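# Move white tray from open silver case onto table

## Task

Take the white tray out of the open silver case and place it on the table lying flat and upright, without closing the case lid.

## Robot and tools

Robot: two arms, left_arm and right_arm. Each carries a five-finger hand: a left hand on left_arm, a right hand on right_arm (mirror images). Bases in the scene frame: left_arm at (-0.024, +0.275, 0) m, right_arm at (+0.007, -0.264, +0.001) m, both facing nearly straight along +x. A post stands on the floor behind the arms. Loose objects may get a brief nudge now and then.

Frames: the scene frame has its origin at table-top height midway between the nominal bases, +z up, +x out over the table, +y toward left_arm. Printed hand positions and orientations (end_effector_position in m, end_effector_quat_wxyz) use this frame and can be off by a few cm. Offsets you send are along the axes of that arm's own Hand target. Hand point: rigid with the palm, 0.15 m out from the wrist face, 0.05 m in front of the palm. Its +z runs along the straight fingers, +y points out of the palm, +x runs across the palm away from the thumb on the right hand (toward the thumb on the left hand). Straight fingertips reach 0.06-0.07 m past the point along +z and lie 0.06 m behind it along -y. A wrist bracket on the little-finger side reaches 0.10 m across from the point and can strike things.

A row is 28 numbers, each in [-1, 1], always for both arms: left dx, dy, dz, rx, ry, rz; left little, ring, middle, index, thumb_bend, thumb_turn, force_limit, speed; then the same 14 for the right arm. The six pose numbers are offsets from the arm's Hand target as it was when the action (or move) began, not a goal pose; 1.0 equals 0.6 m or 180 degrees, and rx, ry, rz form one rotation vector. All zeros in an arm's pose part asks nothing new. Finger numbers are absolute targets: +1 open/straight, -1 closed; thumb_turn -1 puts the thumb opposite the fingers, +1 beside the palm. force_limit maps -1..+1 to about 0..10 N at the fingertip (0..15 N for the two thumb motors); speed rises from near zero at -1 to full at +0.48 and above. There is no 'unchanged' value: repeat the last eight hand numbers you sent for that hand, or, if none sent yet, its hand_measured six plus hand_force_limit and hand_speed. With the thumb in front, the hand wraps objects about 0.035-0.065 m thick, a handle down to 0.025 m, or pinches a light object up to ~0.08 m between thumb tip and index pad. Close slowly (speed -0.94 or below) for a gentle grip. To loosen, send targets more open than hand_measured; to squeeze harder, raise force_limit and send a target more closed than hand_measured.

Tools:
- execute_actions(actions, cameras): actions is a list of actions; each action is up to 15 rows, one per 1/30 s step, the last row held to step 15. Every row counts from the action's start pose. Returns state; images only if actions is empty or cameras names them (['all'] for all).
- move(target, speed, blend, blocking, cameras): target is one 28-number row or a list of up to 15, each offset from the same starting Hand targets. Straight paths, shared end, 10 s cap. speed in m/s, 0.002 to 4.3, default 0.25 (turns up to twice that in rad/s); one value or one per target. blend in m rounds corners; 0 stops at each. blocking=false returns after ~0.5 s while it runs. Paths do not avoid obstacles or the other arm. Result adds a 'move:' line: done, off_target, moving, held or fault, plus limits (paced = pose clipped, held = steps withheld).
- wait(seconds, cameras): 0-3600 s, sends nothing new; a running move goes on.
- stop(cameras): brakes a running move.
- zoom_image(camera, region): region [x0, y0, x1, y1] in pixels of the latest image, up to 504x504.
- show_instructions(): shows reference pages.
- finished_scene(scene): ends the scene for good.
Cameras: cam_head_left, cam_head_right, cam_high, cam_left_wrist, cam_right_wrist, each 504x504.

Results: Hand target is the last commanded pose after clipping (orientation is clipped to within 40 degrees of measured each step). The hand often rests 1-3 cm (up to 5 cm) short, usually low, from friction or load; that is not a contact sign. A fresh execute_actions call, even all-zero, re-requests the target; otherwise send the remaining gap as an offset. hand_measured, hand_stopped_by (moving, target, force, stalled, fault) and hand_load_n list six values in motor order; a load falling to near 0 means the grip was lost. Joint torques are noisy with offsets. A MOTOR HOT line warns of heat; at 100 C the arm drops for 30-60 s.

Avoid: dropping the tray even a few mm, releasing moving parts, fast impacts, pressing hard into fixed or heavy things, forcing the fingers, colliding the two hands or closing one hand on the other, anything leaving the table, and knocking the lid shut. Move slowly near contact; to end a press, command back past the hand point. Long stretched holds heat motors.

Each tool is called after "Call:" as name(argument=value, ...), one argument or row to a line, values as JSON.

Reference images:

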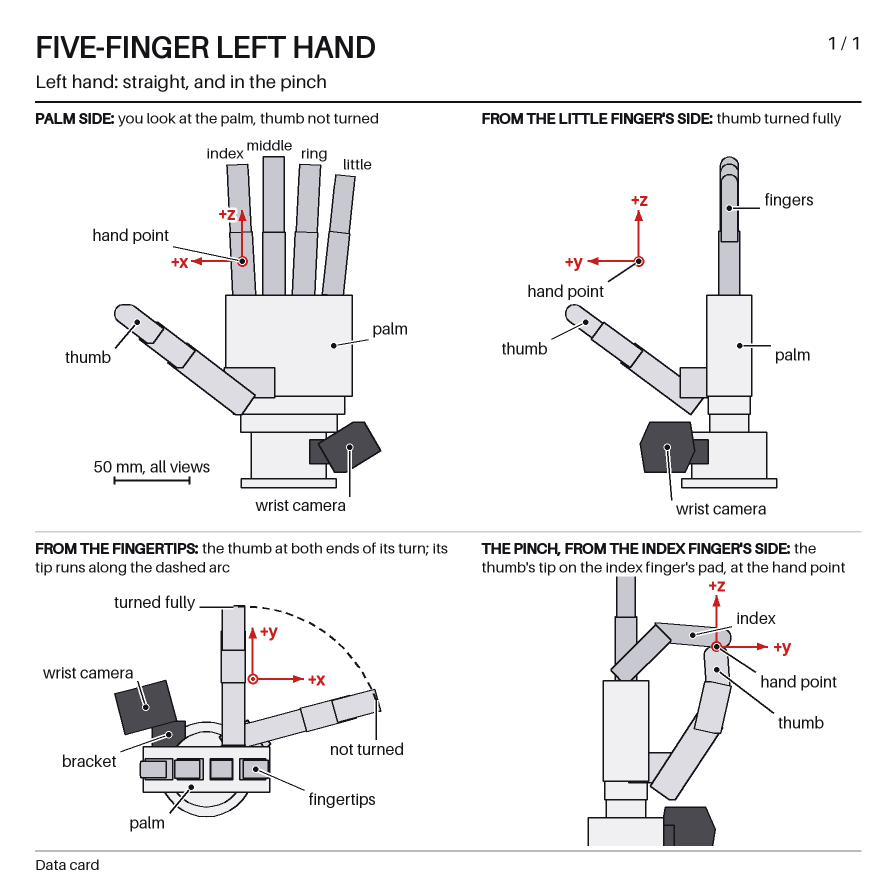

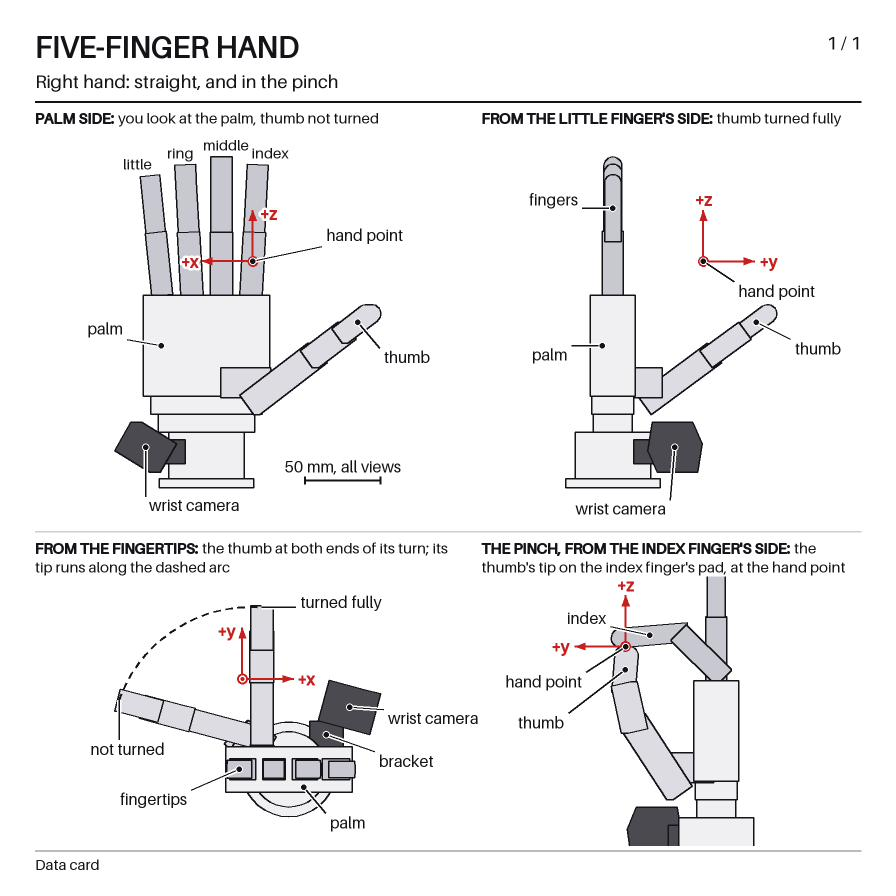

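## Session

Call:
execute_actions(
  actions=[],
)

Scene clock: 0.00 s.
left_arm: end_effector_position=(+0.2082, +0.0011, +0.2953) hand_measured=(+1.000, +1.000, +1.000, +1.000, +1.000, +1.000) hand_load_n=(+0.0, +0.0, +0.0, +0.0, +0.0, +0.0) hand_stopped_by=(target, target, target, target, target, target) hand_force_limit=0.00 hand_speed=-0.80 end_effector_quat_wxyz=(+0.427, +0.179, +0.701, -0.544) | right_arm: end_effector_position=(+0.8813, -0.1370, +0.2420) hand_measured=(+1.000, +1.000, +1.000, +1.000, +1.000, +1.000) hand_load_n=(+0.0, +0.0, +0.0, +0.0, +0.0, +0.0) hand_stopped_by=(target, target, target, target, target, target) hand_force_limit=0.00 hand_speed=-0.80 end_effector_quat_wxyz=(-0.420, +0.841, +0.058, +0.335)
Joint positions: left_arm=[-0.71 0.464 0.485 -0.071 0.448 0.937] | right_arm=[0.004 2.395 2.634 -0.912 -0.827 -1.273]
Joint velocities: within noise
Joint torques (N m): no reading
Motor temperatures (°C): left_arm=[29 29 27 28 28 31] | right_arm=[30 29 25 31 31 27]
Heat: left arm: hottest wrist roll 31 °C; right arm: hottest wrist pitch 31 °C.
Hand target: left_arm +0.2098, -0.0003, +0.3146; +0.437, +0.181, +0.689, -0.549 | right_arm +0.8844, -0.1370, +0.2544; -0.420, +0.836, +0.064, +0.347

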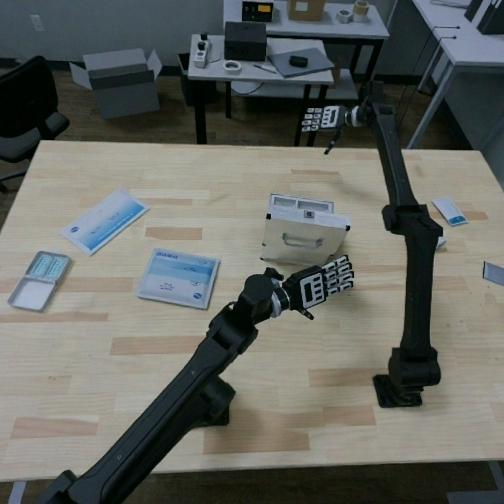

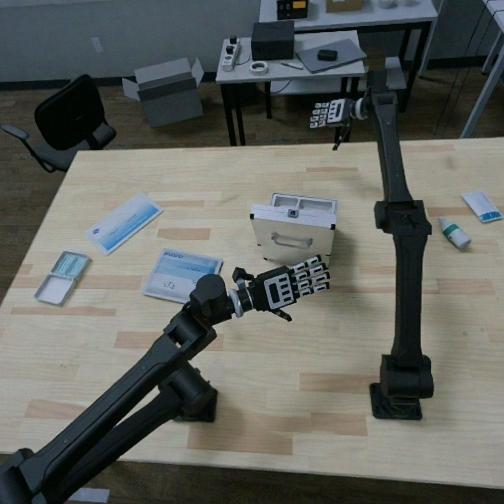

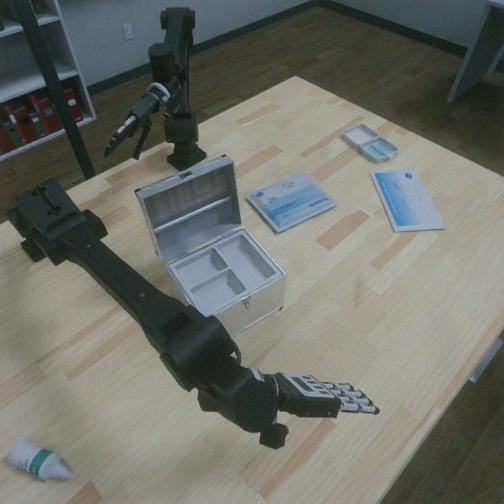

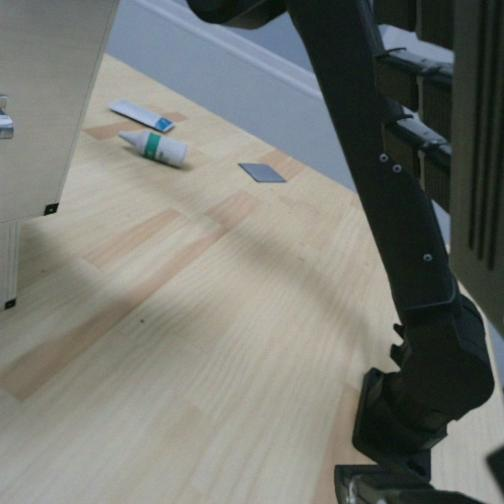

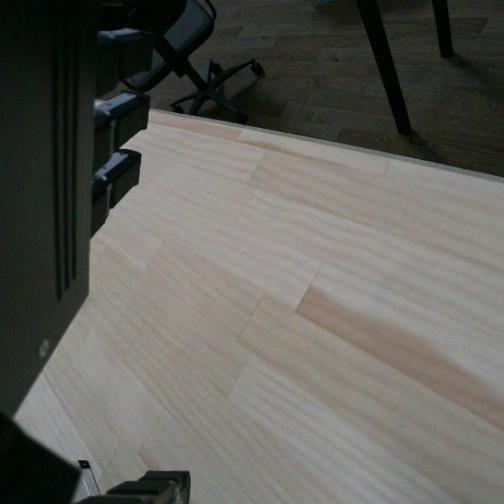

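Call:
zoom_image(
  camera="cam_high",
  region=[110, 130, 310, 350],
)

Call:
zoom_image(
  camera="cam_head_right",
  region=[220, 160, 370, 310],
)

Call:
zoom_image(
  camera="cam_head_left",
  region=[230, 160, 380, 310],
)

Scaled by 2.291 from the camera's image (finer frame: 720x720).

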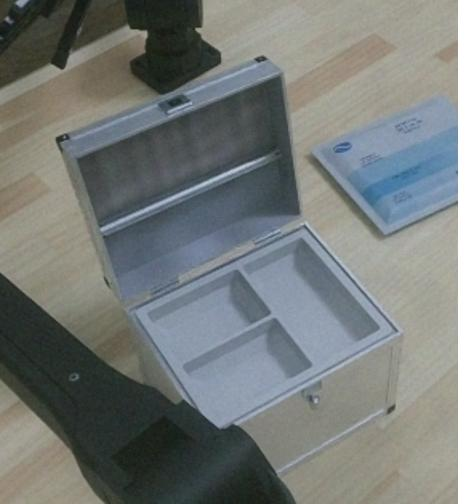

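Scaled by 3.360 from the camera's image (finer frame: 720x720).

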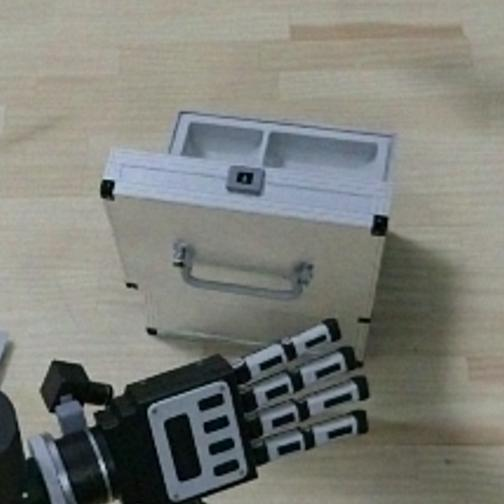

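Scaled by 3.360 from the camera's image (finer frame: 720x720).

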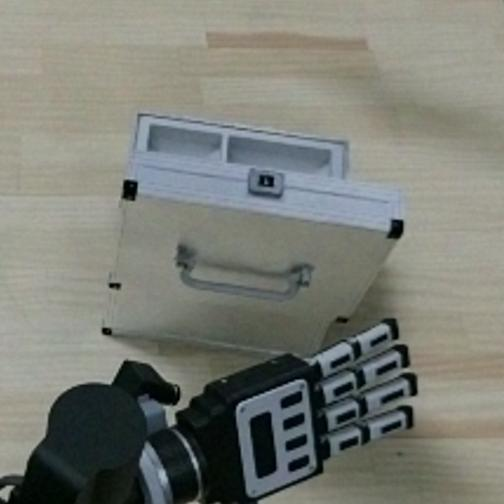

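Call:
move(
  target=[
    [-0.217,0.216,-0.359,0,0,0,1,1,1,1,1,1,0,-0.8,0.111,-0.272,-0.2055,0,0,0,1,1,1,1,1,1,0,-0.8],
    [-0.217,0.216,-0.359,0,0,0,1,1,1,1,1,1,0,-0.8,-0.284,-0.488,-0.555,-0.0442,-0.193,0.125,1,1,1,1,1,1,0,-0.8],
  ],
  blend=0.05,
  cameras=["all"],
)

Scene clock: 79.40 s.
left_arm: end_effector_position=(+0.2835, +0.2600, +0.3170) hand_measured=(+1.000, +1.000, +1.000, +1.000, +1.000, +1.000) hand_load_n=(+0.0, +0.0, +0.0, +0.0, +0.0, +0.0) hand_stopped_by=(target, target, target, target, target, target) hand_force_limit=0.00 hand_speed=-0.80 end_effector_quat_wxyz=(+0.483, +0.085, +0.702, -0.517) | right_arm: end_effector_position=(+0.4646, -0.1591, +0.4761) hand_measured=(+1.000, +1.000, +1.000, +1.000, +1.000, +1.000) hand_load_n=(+0.0, +0.0, +0.0, +0.0, +0.5, +0.0) hand_stopped_by=(target, target, target, target, target, target) hand_force_limit=0.00 hand_speed=-0.80 end_effector_quat_wxyz=(-0.412, +0.898, -0.038, +0.148)
Joint positions: left_arm=[0.634 0.642 0.586 -0.099 1.579 1.026] | right_arm=[-0.021 1.518 2.075 -1.684 -0.818 -1.297]
Joint torques (N m): left_arm=[2.26 1.08 15.87 2.06 0.37 -0.01] | right_arm=[-1.2 -11.22 7.73 0.31 -0.45 0.13]
Motor temperatures (°C): left_arm=[29 29 40 29 28 30] | right_arm=[30 41 34 31 31 26]
Heat: left arm: hottest elbow 40 °C; right arm: hottest shoulder 41 °C.
Hand target: left_arm +0.2890, +0.2699, +0.3447; +0.438, +0.181, +0.689, -0.549 | right_arm +0.4646, -0.1670, +0.4746; -0.382, +0.924, +0.000, -0.001
Off the commanded pose: left_arm 0.030 m, 13 deg | right_arm 0.008 m, 18 deg.
elbow stopped short (right arm): the move would have taken joint 3 (elbow) straighter than the controller allows.
joint sent to its limit (left arm) — joint 5 (wrist yaw), upper limit. The joint targets are off in orientation, not in position.
joint sent to its limit (right arm) — joint 4 (wrist pitch), lower limit. The joint targets are off in orientation, not in position.
move: off_target (left_arm, right_arm)

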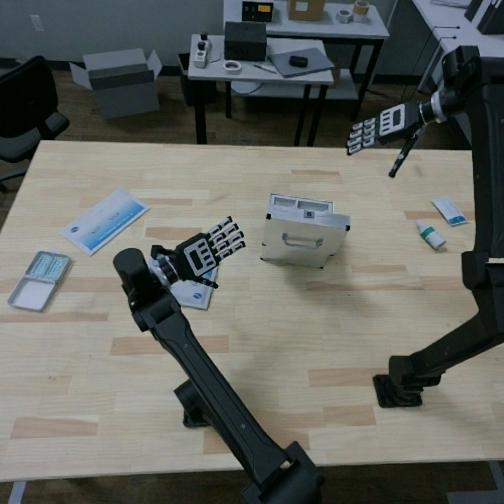

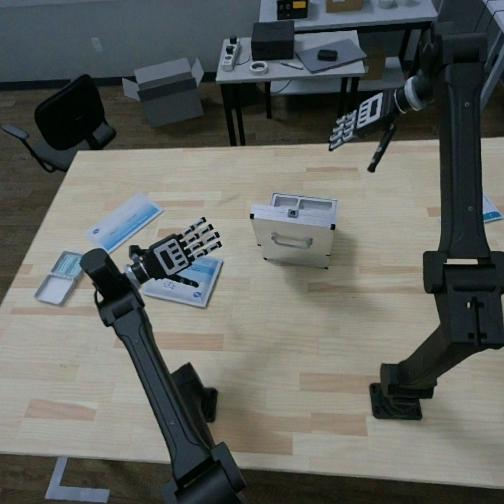

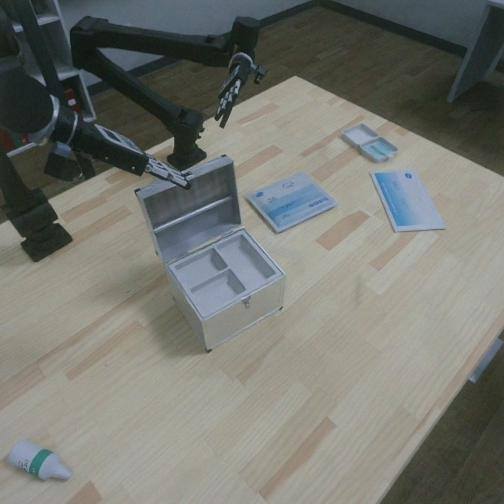

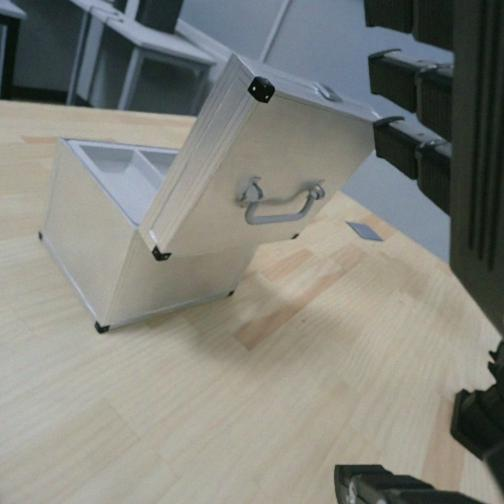

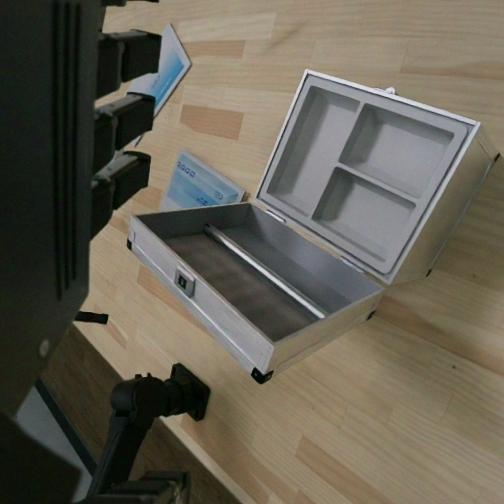

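Call:
zoom_image(
  camera="cam_right_wrist",
  region=[0, 0, 504, 504],
)

Scaled by 1.000.

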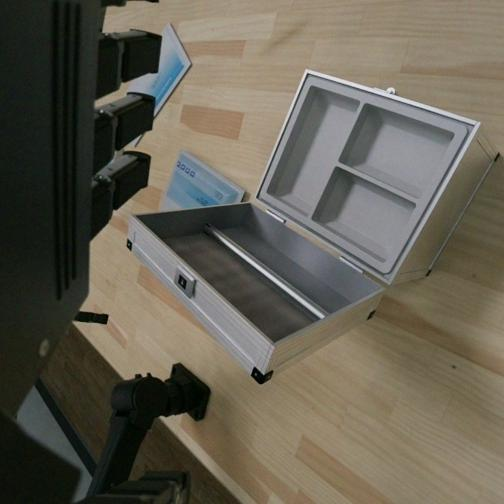

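Call:
move(
  target=[0,0,0,0,0,0,1,1,1,1,1,1,0,-0.8,-0.024,-0.050,0.226,0.0282,0.0416,0.0373,1,1,1,1,1,-1,0,-0.3],
  cameras=["all"],
)

Scene clock: 136.83 s.
left_arm: end_effector_position=(+0.2835, +0.2600, +0.3170) hand_measured=(+1.000, +1.000, +1.000, +1.000, +1.000, +1.000) hand_load_n=(+0.0, +0.0, +0.0, +0.0, +0.0, +0.0) hand_stopped_by=(target, target, target, target, target, target) hand_force_limit=0.00 hand_speed=-0.80 end_effector_quat_wxyz=(+0.483, +0.085, +0.702, -0.517) | right_arm: end_effector_position=(+0.4440, -0.0525, +0.4035) hand_measured=(+1.000, +1.000, +1.000, +1.000, +1.000, -1.000) hand_load_n=(+0.0, +0.0, +0.0, +0.0, +0.0, +0.0) hand_stopped_by=(target, target, target, target, target, target) hand_force_limit=0.00 hand_speed=-0.30 end_effector_quat_wxyz=(-0.421, +0.903, -0.077, +0.035)
Joint positions: left_arm=[0.634 0.642 0.586 -0.099 1.579 1.026] | right_arm=[0.2 1.517 1.861 -1.495 -0.79 -1.008]
Joint torques (N m): left_arm=[2.08 0.97 15.88 2 0.36 -0.02] | right_arm=[0.32 -11.58 8.14 1.39 -0.46 0.14]
Motor temperatures (°C): left_arm=[29 29 44 29 28 30] | right_arm=[30 35 33 31 31 26]
Heat: left arm: hottest elbow 44 °C; right arm: hottest shoulder 35 °C.
Hand target: left_arm +0.2890, +0.2699, +0.3446; +0.438, +0.181, +0.689, -0.549 | right_arm +0.4500, -0.0499, +0.4000; -0.421, +0.903, -0.079, +0.037
Off the commanded pose: left_arm 0.030 m, 13 deg | right_arm 0.007 m, 0 deg.
joint sent to its limit (left arm) — joint 5 (wrist yaw), upper limit. The joint targets are off in orientation, not in position.
move: done

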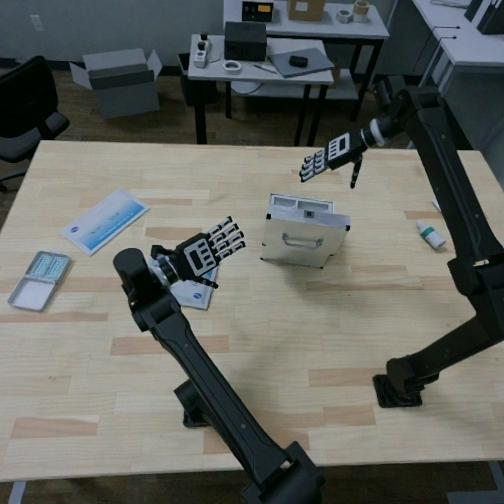

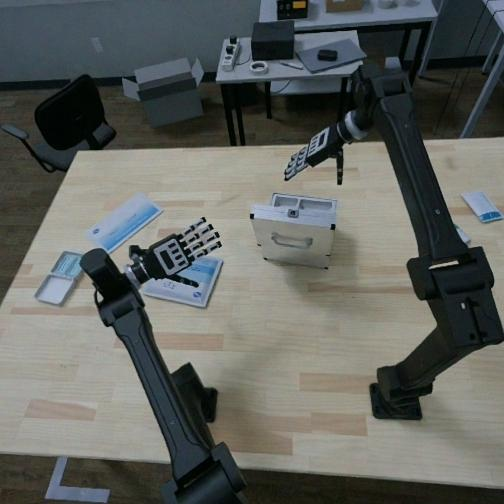

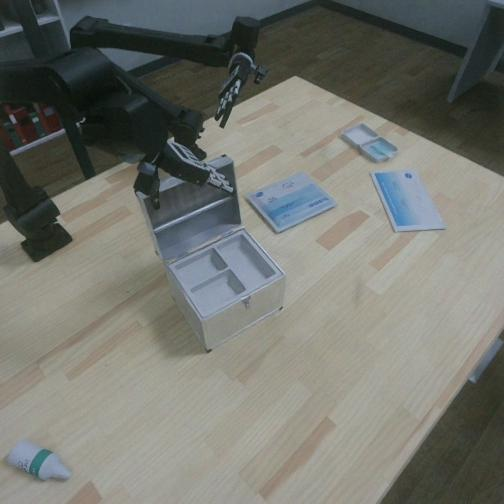

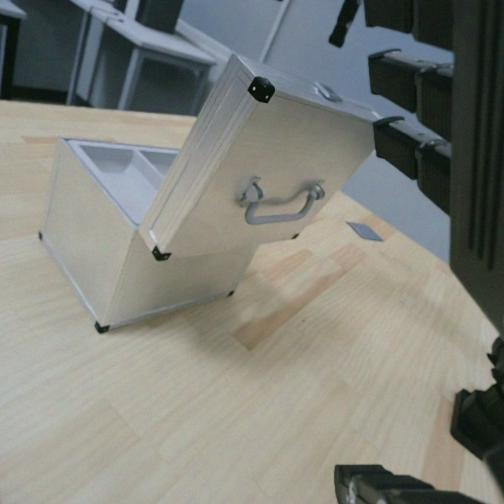

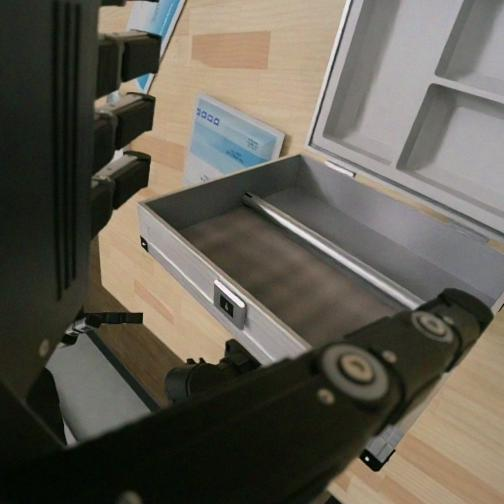

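Call:
move(
  target=[0,0,0,0,0,0,1,1,1,1,1,1,0,-0.8,-0.025,0.047,0.1,0,0,0,0,0,0,0,1,-1,0,-0.3],
  cameras=["cam_head_left","cam_head_right","cam_high","cam_right_wrist"],
)

Scene clock: 195.50 s.
left_arm: end_effector_position=(+0.2835, +0.2600, +0.3170) hand_measured=(+1.000, +1.000, +1.000, +1.000, +1.000, +1.000) hand_load_n=(+0.0, +0.0, -0.5, +0.0, +0.0, +0.0) hand_stopped_by=(target, target, target, target, target, target) hand_force_limit=0.00 hand_speed=-0.80 end_effector_quat_wxyz=(+0.483, +0.085, +0.702, -0.517) | right_arm: end_effector_position=(+0.4389, -0.0238, +0.3295) hand_measured=(+0.000, +0.000, +0.000, +0.000, +1.000, -1.000) hand_load_n=(+0.0, +0.0, +0.0, +0.0, +0.0, +0.0) hand_stopped_by=(target, target, target, target, target, target) hand_force_limit=0.00 hand_speed=-0.30 end_effector_quat_wxyz=(-0.416, +0.905, -0.085, +0.023)
Joint positions: left_arm=[0.634 0.642 0.586 -0.099 1.579 1.026] | right_arm=[0.263 1.481 1.62 -1.261 -0.76 -0.923]
Joint torques (N m): left_arm=[2.14 1.03 15.87 2 0.35 -0.01] | right_arm=[0.67 -12.81 8.95 1.44 -0.44 0.16]
Heat: left arm: hottest elbow 47 °C; right arm: hottest shoulder 34 °C.
Hand target: left_arm +0.2890, +0.2699, +0.3446; +0.438, +0.181, +0.689, -0.549 | right_arm +0.4402, -0.0200, +0.3398; -0.421, +0.903, -0.079, +0.037
Off the commanded pose: left_arm 0.030 m, 13 deg | right_arm 0.011 m, 2 deg.
joint sent to its limit (left arm) — joint 5 (wrist yaw), upper limit. The joint targets are off in orientation, not in position.
move: off_target (right_arm)

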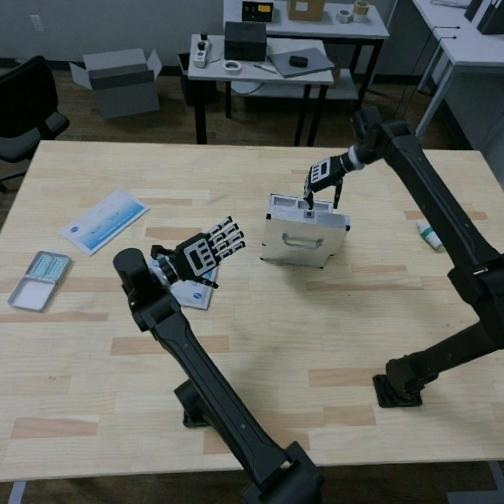

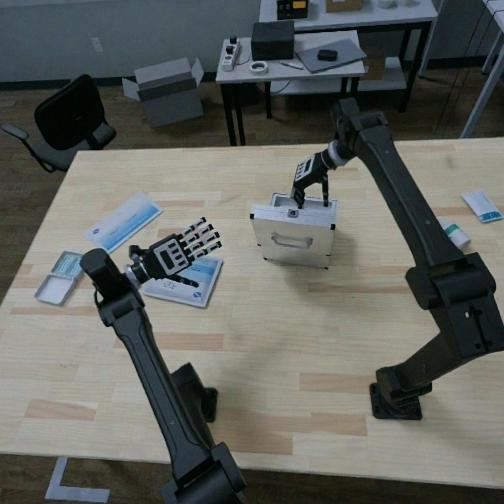

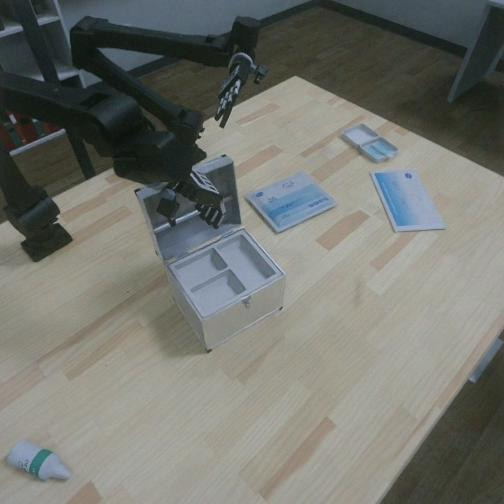

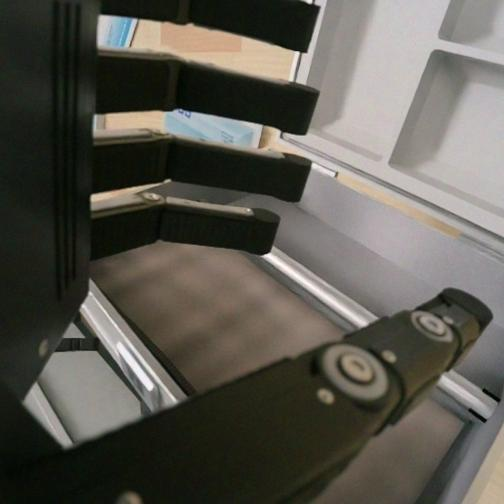

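Call:
move(
  target=[0,0,0,0,0,0,1,1,1,1,1,1,0,-0.8,0.082,-0.009,0.010,0,0,0,0,0,0,0,1,-1,0,-0.3],
  cameras=["cam_head_left","cam_head_right","cam_high","cam_right_wrist"],
)

Scene clock: 218.27 s.
left_arm: end_effector_position=(+0.2835, +0.2600, +0.3170) hand_measured=(+1.000, +1.000, +1.000, +1.000, +1.000, +1.000) hand_load_n=(+0.0, +0.0, +0.0, +0.0, +0.0, +0.0) hand_stopped_by=(target, target, target, target, target, target) hand_force_limit=0.00 hand_speed=-0.80 end_effector_quat_wxyz=(+0.483, +0.085, +0.702, -0.517) | right_arm: end_effector_position=(+0.4794, -0.0157, +0.3257) hand_measured=(+0.000, +0.000, +0.000, +0.000, +1.000, -1.000) hand_load_n=(+0.0, +0.0, +0.0, +0.0, -0.5, +0.0) hand_stopped_by=(target, target, target, target, target, target) hand_force_limit=0.00 hand_speed=-0.30 end_effector_quat_wxyz=(-0.417, +0.905, -0.082, +0.024)
Joint positions: left_arm=[0.634 0.642 0.586 -0.099 1.579 1.026] | right_arm=[0.256 1.591 1.736 -1.273 -0.767 -0.938]
Joint torques (N m): left_arm=[2.2 1.14 15.91 2.06 0.36 -0.01] | right_arm=[-1.08 -13.27 11.71 0.2 -0.66 -0.05]
Heat: left arm: hottest elbow 48 °C; right arm: hottest elbow 35 °C.
Hand target: left_arm +0.2890, +0.2699, +0.3446; +0.438, +0.181, +0.689, -0.549 | right_arm +0.4901, -0.0205, +0.3400; -0.421, +0.903, -0.079, +0.037
Off the commanded pose: left_arm 0.030 m, 13 deg | right_arm 0.019 m, 2 deg.
joint sent to its limit (left arm) — joint 5 (wrist yaw), upper limit. The joint targets are off in orientation, not in position.
move: off_target (right_arm)

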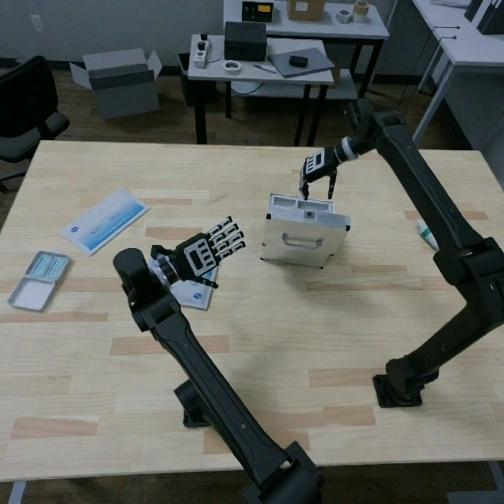

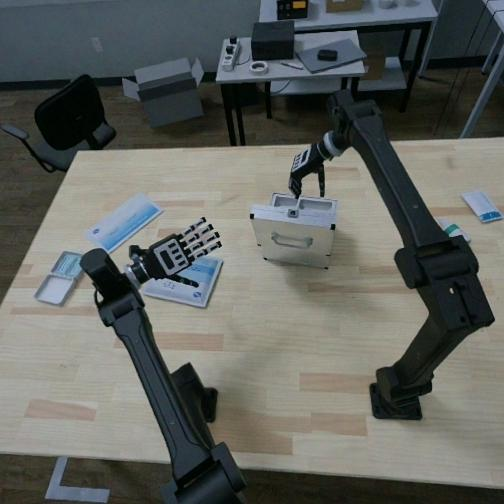

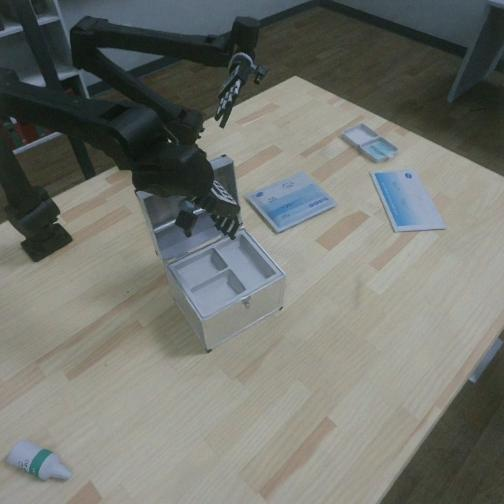

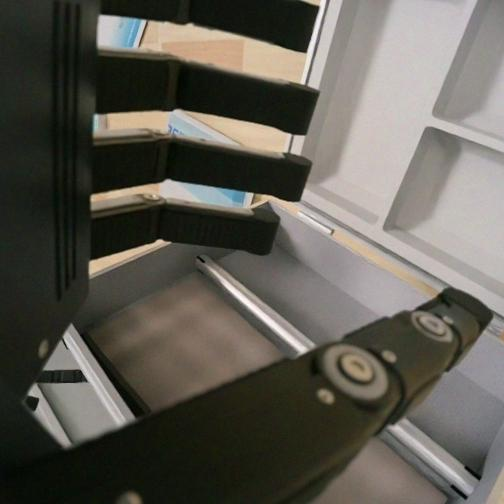

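Call:
move(
  target=[0,0,0,0,0,0,1,1,1,1,1,1,0,-0.8,0,0.1085,0.091,0,0,0,0,0,0,0,1,-1,0,-0.3],
  cameras=["cam_head_left","cam_head_right","cam_high","cam_right_wrist"],
  speed=0.1,
)

Scene clock: 230.87 s.
left_arm: end_effector_position=(+0.2835, +0.2600, +0.3170) hand_measured=(+1.000, +1.000, +1.000, +1.000, +1.000, +1.000) hand_load_n=(+0.0, +0.0, +0.0, +0.0, +0.0, +0.0) hand_stopped_by=(target, target, target, target, target, target) hand_force_limit=0.00 hand_speed=-0.80 end_effector_quat_wxyz=(+0.483, +0.085, +0.702, -0.517) | right_arm: end_effector_position=(+0.4815, -0.0152, +0.2506) hand_measured=(+0.000, +0.000, +0.000, +0.000, +1.000, -1.000) hand_load_n=(+0.0, +0.0, +0.0, +0.0, +0.0, +0.0) hand_stopped_by=(target, target, target, target, target, target) hand_force_limit=0.00 hand_speed=-0.30 end_effector_quat_wxyz=(-0.416, +0.905, -0.082, +0.022)
Joint positions: left_arm=[0.634 0.642 0.586 -0.099 1.579 1.026] | right_arm=[0.256 1.591 1.539 -1.082 -0.767 -0.941]
Joint torques (N m): left_arm=[2.02 0.97 15.95 2.06 0.36 -0.01] | right_arm=[-1.14 -14.15 8.7 1.43 -0.66 -0.02]
Heat: left arm: hottest elbow 48 °C; right arm: hottest elbow 35 °C.
Hand target: left_arm +0.2890, +0.2699, +0.3446; +0.438, +0.181, +0.689, -0.549 | right_arm +0.4901, -0.0205, +0.2551; -0.421, +0.903, -0.079, +0.037
Off the commanded pose: left_arm 0.030 m, 13 deg | right_arm 0.011 m, 2 deg.
joint sent to its limit (left arm) — joint 5 (wrist yaw), upper limit. The joint targets are off in orientation, not in position.
move: off_target (right_arm)

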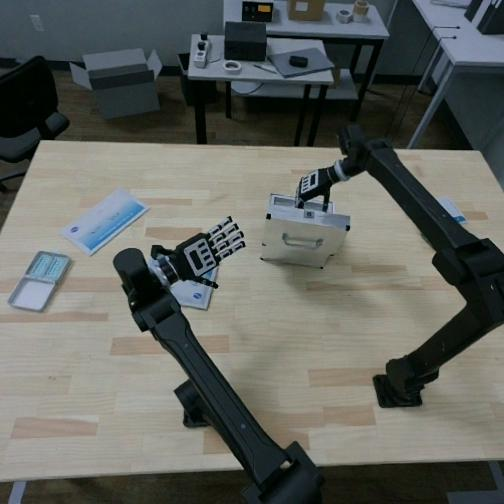

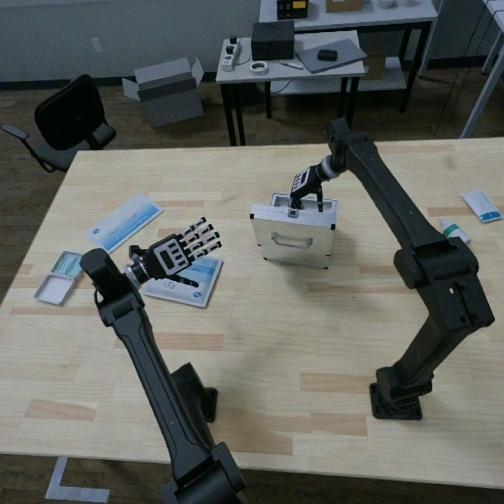

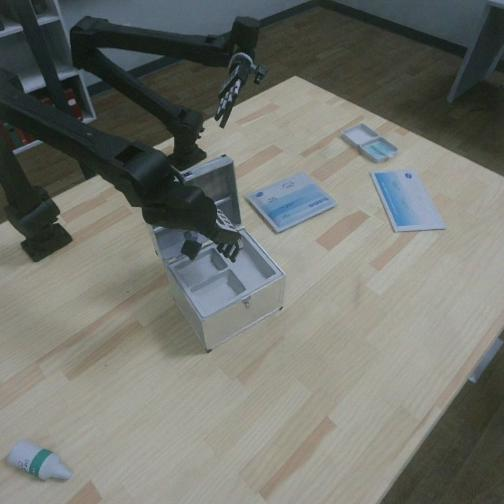

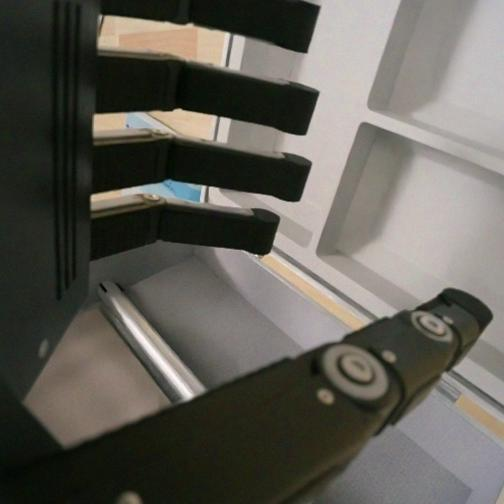

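Call:
zoom_image(
  camera="cam_head_left",
  region=[250, 150, 370, 270],
)

Call:
zoom_image(
  camera="cam_head_right",
  region=[240, 150, 360, 270],
)

Call:
zoom_image(
  camera="cam_high",
  region=[140, 180, 300, 340],
)

Scaled by 4.200 from the camera's image (finer frame: 720x720).

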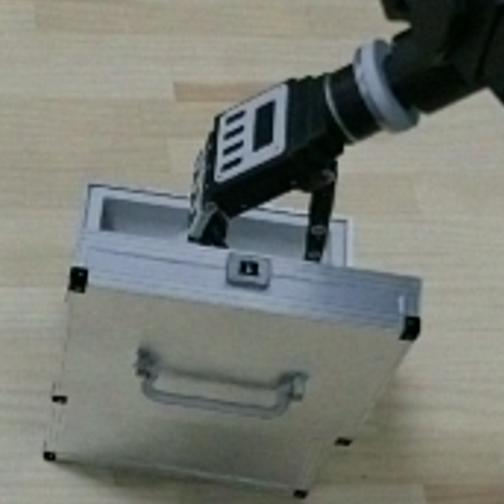

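Scaled by 4.200 from the camera's image (finer frame: 720x720).

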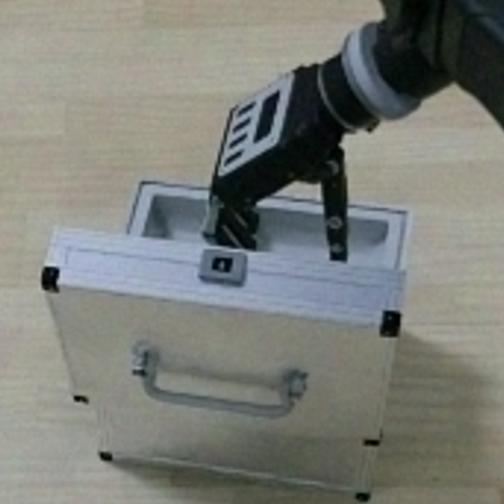

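Scaled by 3.150 from the camera's image (finer frame: 720x720).

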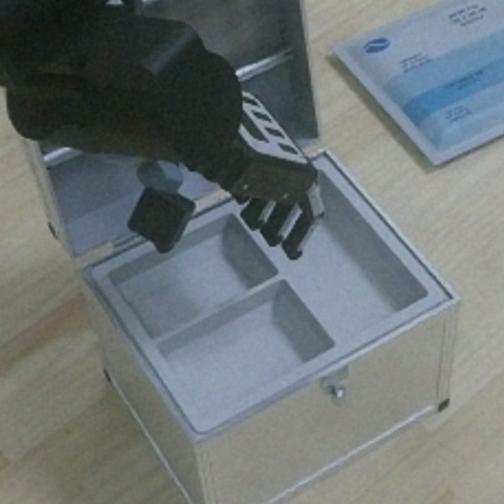

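Call:
move(
  target=[0,0,0,0,0,0,1,1,1,1,1,1,0,-0.8,0.001,0.0237,0.0755,0,0,0,0,0,0,0,1,-1,0,-0.3],
  cameras=["cam_head_left","cam_head_right","cam_high","cam_right_wrist"],
  speed=0.1,
)

Call:
zoom_image(
  camera="cam_high",
  region=[140, 180, 300, 340],
)

Call:
zoom_image(
  camera="cam_head_right",
  region=[240, 150, 360, 270],
)

Call:
zoom_image(
  camera="cam_head_left",
  region=[250, 150, 370, 270],
)

Scene clock: 254.80 s.
left_arm: end_effector_position=(+0.2835, +0.2600, +0.3170) hand_measured=(+1.000, +1.000, +1.000, +1.000, +1.000, +1.000) hand_load_n=(+0.0, -0.5, +0.0, +0.0, +0.0, +0.0) hand_stopped_by=(target, target, target, target, target, target) hand_force_limit=0.00 hand_speed=-0.80 end_effector_quat_wxyz=(+0.483, +0.085, +0.702, -0.517) | right_arm: end_effector_position=(+0.4921, -0.0034, +0.2222) hand_measured=(+0.000, +0.000, +0.000, +0.000, +1.000, -1.000) hand_load_n=(+0.0, +0.0, +0.0, +0.0, +0.0, +0.0) hand_stopped_by=(target, target, target, target, target, target) hand_force_limit=0.00 hand_speed=-0.30 end_effector_quat_wxyz=(-0.421, +0.902, -0.080, +0.040)
Joint positions: left_arm=[0.634 0.642 0.586 -0.099 1.579 1.026] | right_arm=[0.273 1.603 1.473 -0.944 -0.753 -0.905]
Joint torques (N m): left_arm=[2.08 0.97 15.88 2.03 0.35 -0.02] | right_arm=[1.14 -13.04 8.61 1.54 -0.43 0.15]
Motor temperatures (°C): left_arm=[29 29 49 28 28 30] | right_arm=[30 34 33 31 31 26]
Heat: left arm: hottest elbow 49 °C; right arm: hottest shoulder 34 °C.
Hand target: left_arm +0.2890, +0.2699, +0.3446; +0.438, +0.181, +0.689, -0.549 | right_arm +0.4951, +0.0047, +0.2151; -0.421, +0.903, -0.079, +0.037
Off the commanded pose: left_arm 0.030 m, 13 deg | right_arm 0.011 m, 0 deg.
joint sent to its limit (left arm) — joint 5 (wrist yaw), upper limit. The joint targets are off in orientation, not in position.
move: off_target (right_arm)

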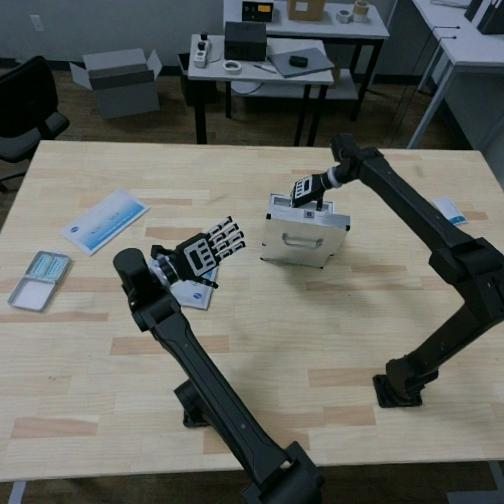

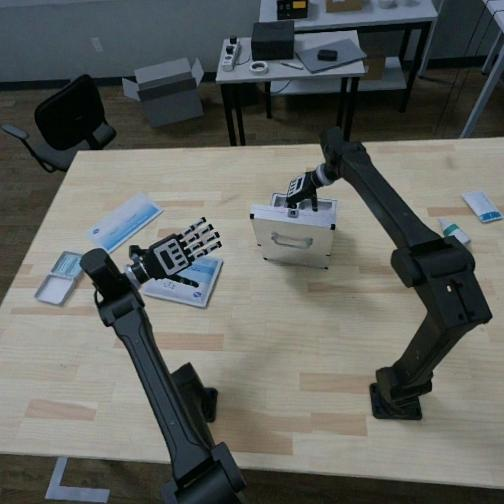

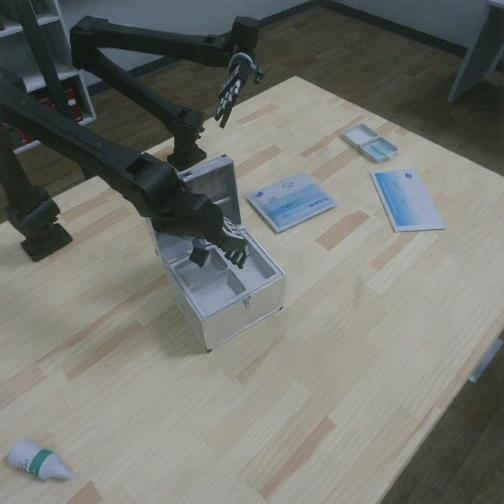

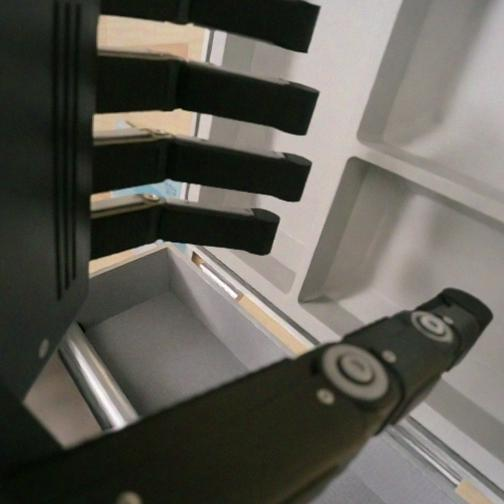

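Scaled by 3.150 from the camera's image (finer frame: 720x720).

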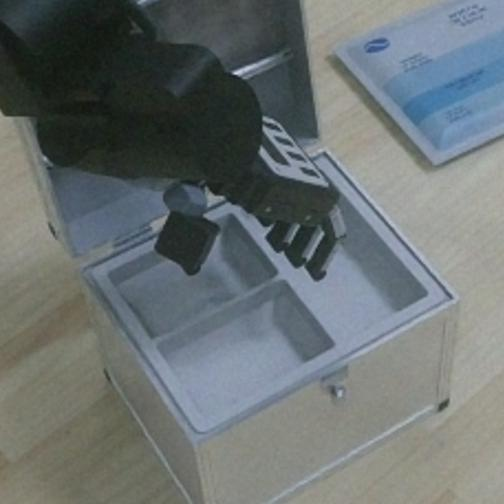

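Scaled by 4.200 from the camera's image (finer frame: 720x720).

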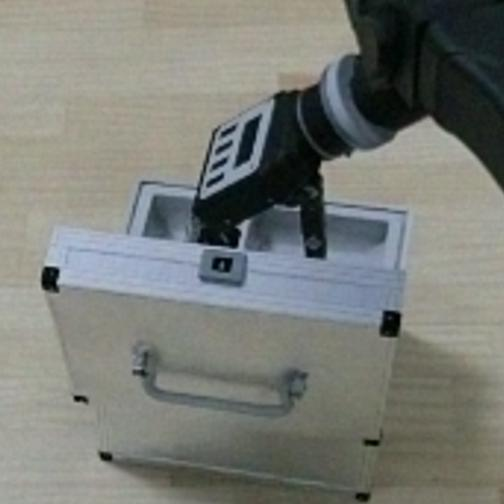

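Scaled by 4.200 from the camera's image (finer frame: 720x720).

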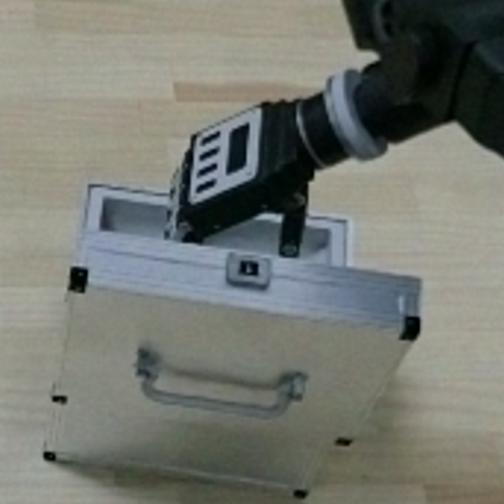

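Call:
move(
  target=[0,0,0,0,0,0,1,1,1,1,1,1,0,-0.8,-0.040,0.0412,0.0807,0,0,0,0,0,0,0,1,-1,0,-0.3],
  cameras=["cam_head_left","cam_head_right","cam_high","cam_right_wrist"],
  speed=0.1,
)

Call:
zoom_image(
  camera="cam_high",
  region=[140, 180, 300, 340],
)

Call:
zoom_image(
  camera="cam_head_right",
  region=[240, 150, 360, 270],
)

Call:
zoom_image(
  camera="cam_head_left",
  region=[250, 150, 370, 270],
)

Scene clock: 289.07 s.
left_arm: end_effector_position=(+0.2835, +0.2600, +0.3170) hand_measured=(+1.000, +1.000, +1.000, +1.000, +1.000, +1.000) hand_load_n=(+0.0, +0.0, +0.0, +0.0, +0.0, +0.0) hand_stopped_by=(target, target, target, target, target, target) hand_force_limit=0.00 hand_speed=-0.80 end_effector_quat_wxyz=(+0.483, +0.085, +0.702, -0.517) | right_arm: end_effector_position=(+0.4743, +0.0219, +0.1700) hand_measured=(+0.000, +0.000, +0.000, +0.000, +1.000, -1.000) hand_load_n=(+0.0, +0.0, +0.0, +0.0, +0.0, +0.0) hand_stopped_by=(target, target, target, target, target, target) hand_force_limit=0.00 hand_speed=-0.30 end_effector_quat_wxyz=(-0.421, +0.903, -0.081, +0.038)
Joint positions: left_arm=[0.634 0.642 0.586 -0.099 1.579 1.026] | right_arm=[0.331 1.603 1.329 -0.758 -0.724 -0.837]
Joint torques (N m): left_arm=[2.14 0.91 15.9 2.03 0.36 -0.02] | right_arm=[1.14 -12.92 8.25 1.61 -0.38 0.14]
Heat: left arm: hottest elbow 50 °C; right arm: hottest elbow 35 °C.
Hand target: left_arm +0.2890, +0.2699, +0.3446; +0.438, +0.181, +0.689, -0.549 | right_arm +0.4752, +0.0298, +0.1651; -0.421, +0.903, -0.079, +0.037
Off the commanded pose: left_arm 0.030 m, 13 deg | right_arm 0.009 m, 0 deg.
joint sent to its limit (left arm) — joint 5 (wrist yaw), upper limit. The joint targets are off in orientation, not in position.
move: done

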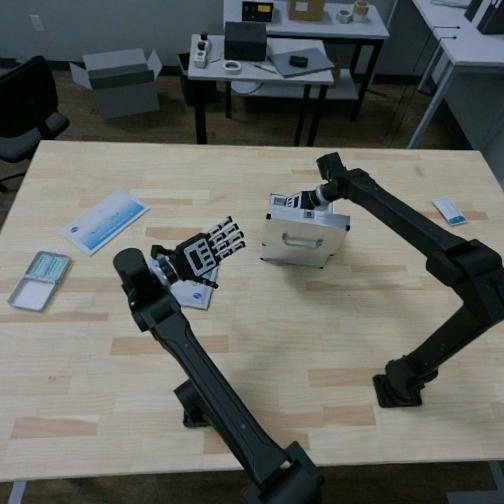

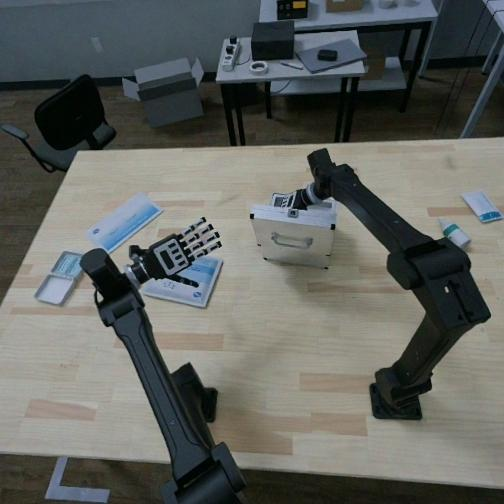

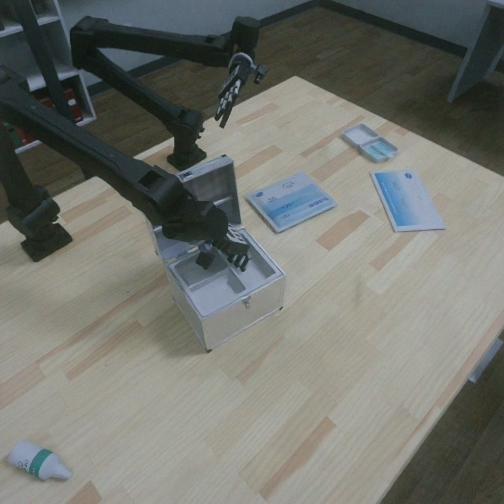

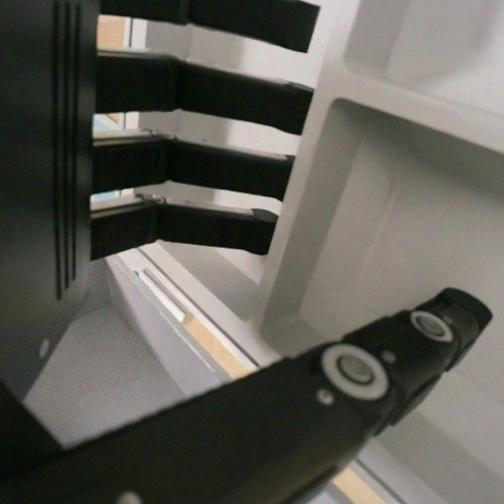

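Scaled by 3.150 from the camera's image (finer frame: 720x720).

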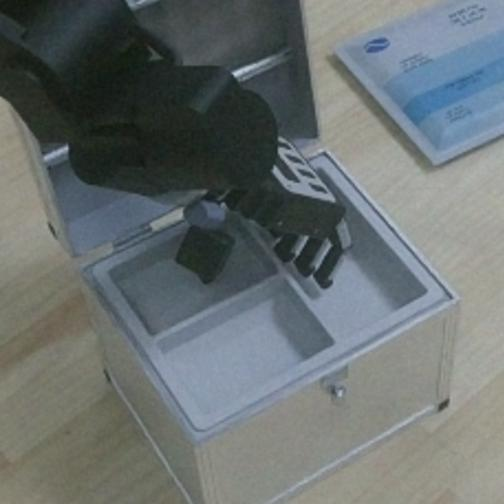

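Scaled by 4.200 from the camera's image (finer frame: 720x720).

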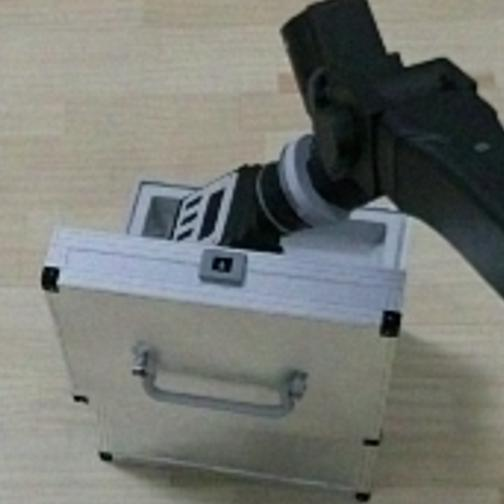

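Scaled by 4.200 from the camera's image (finer frame: 720x720).

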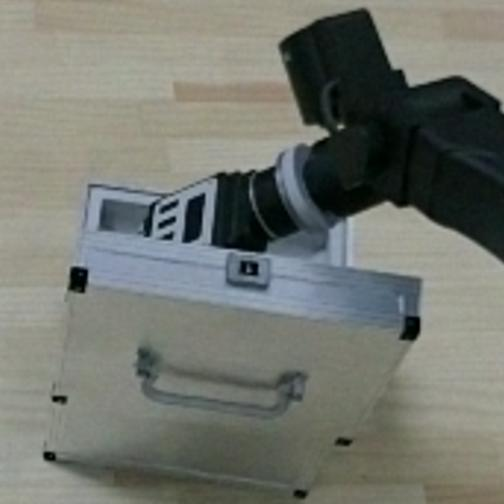

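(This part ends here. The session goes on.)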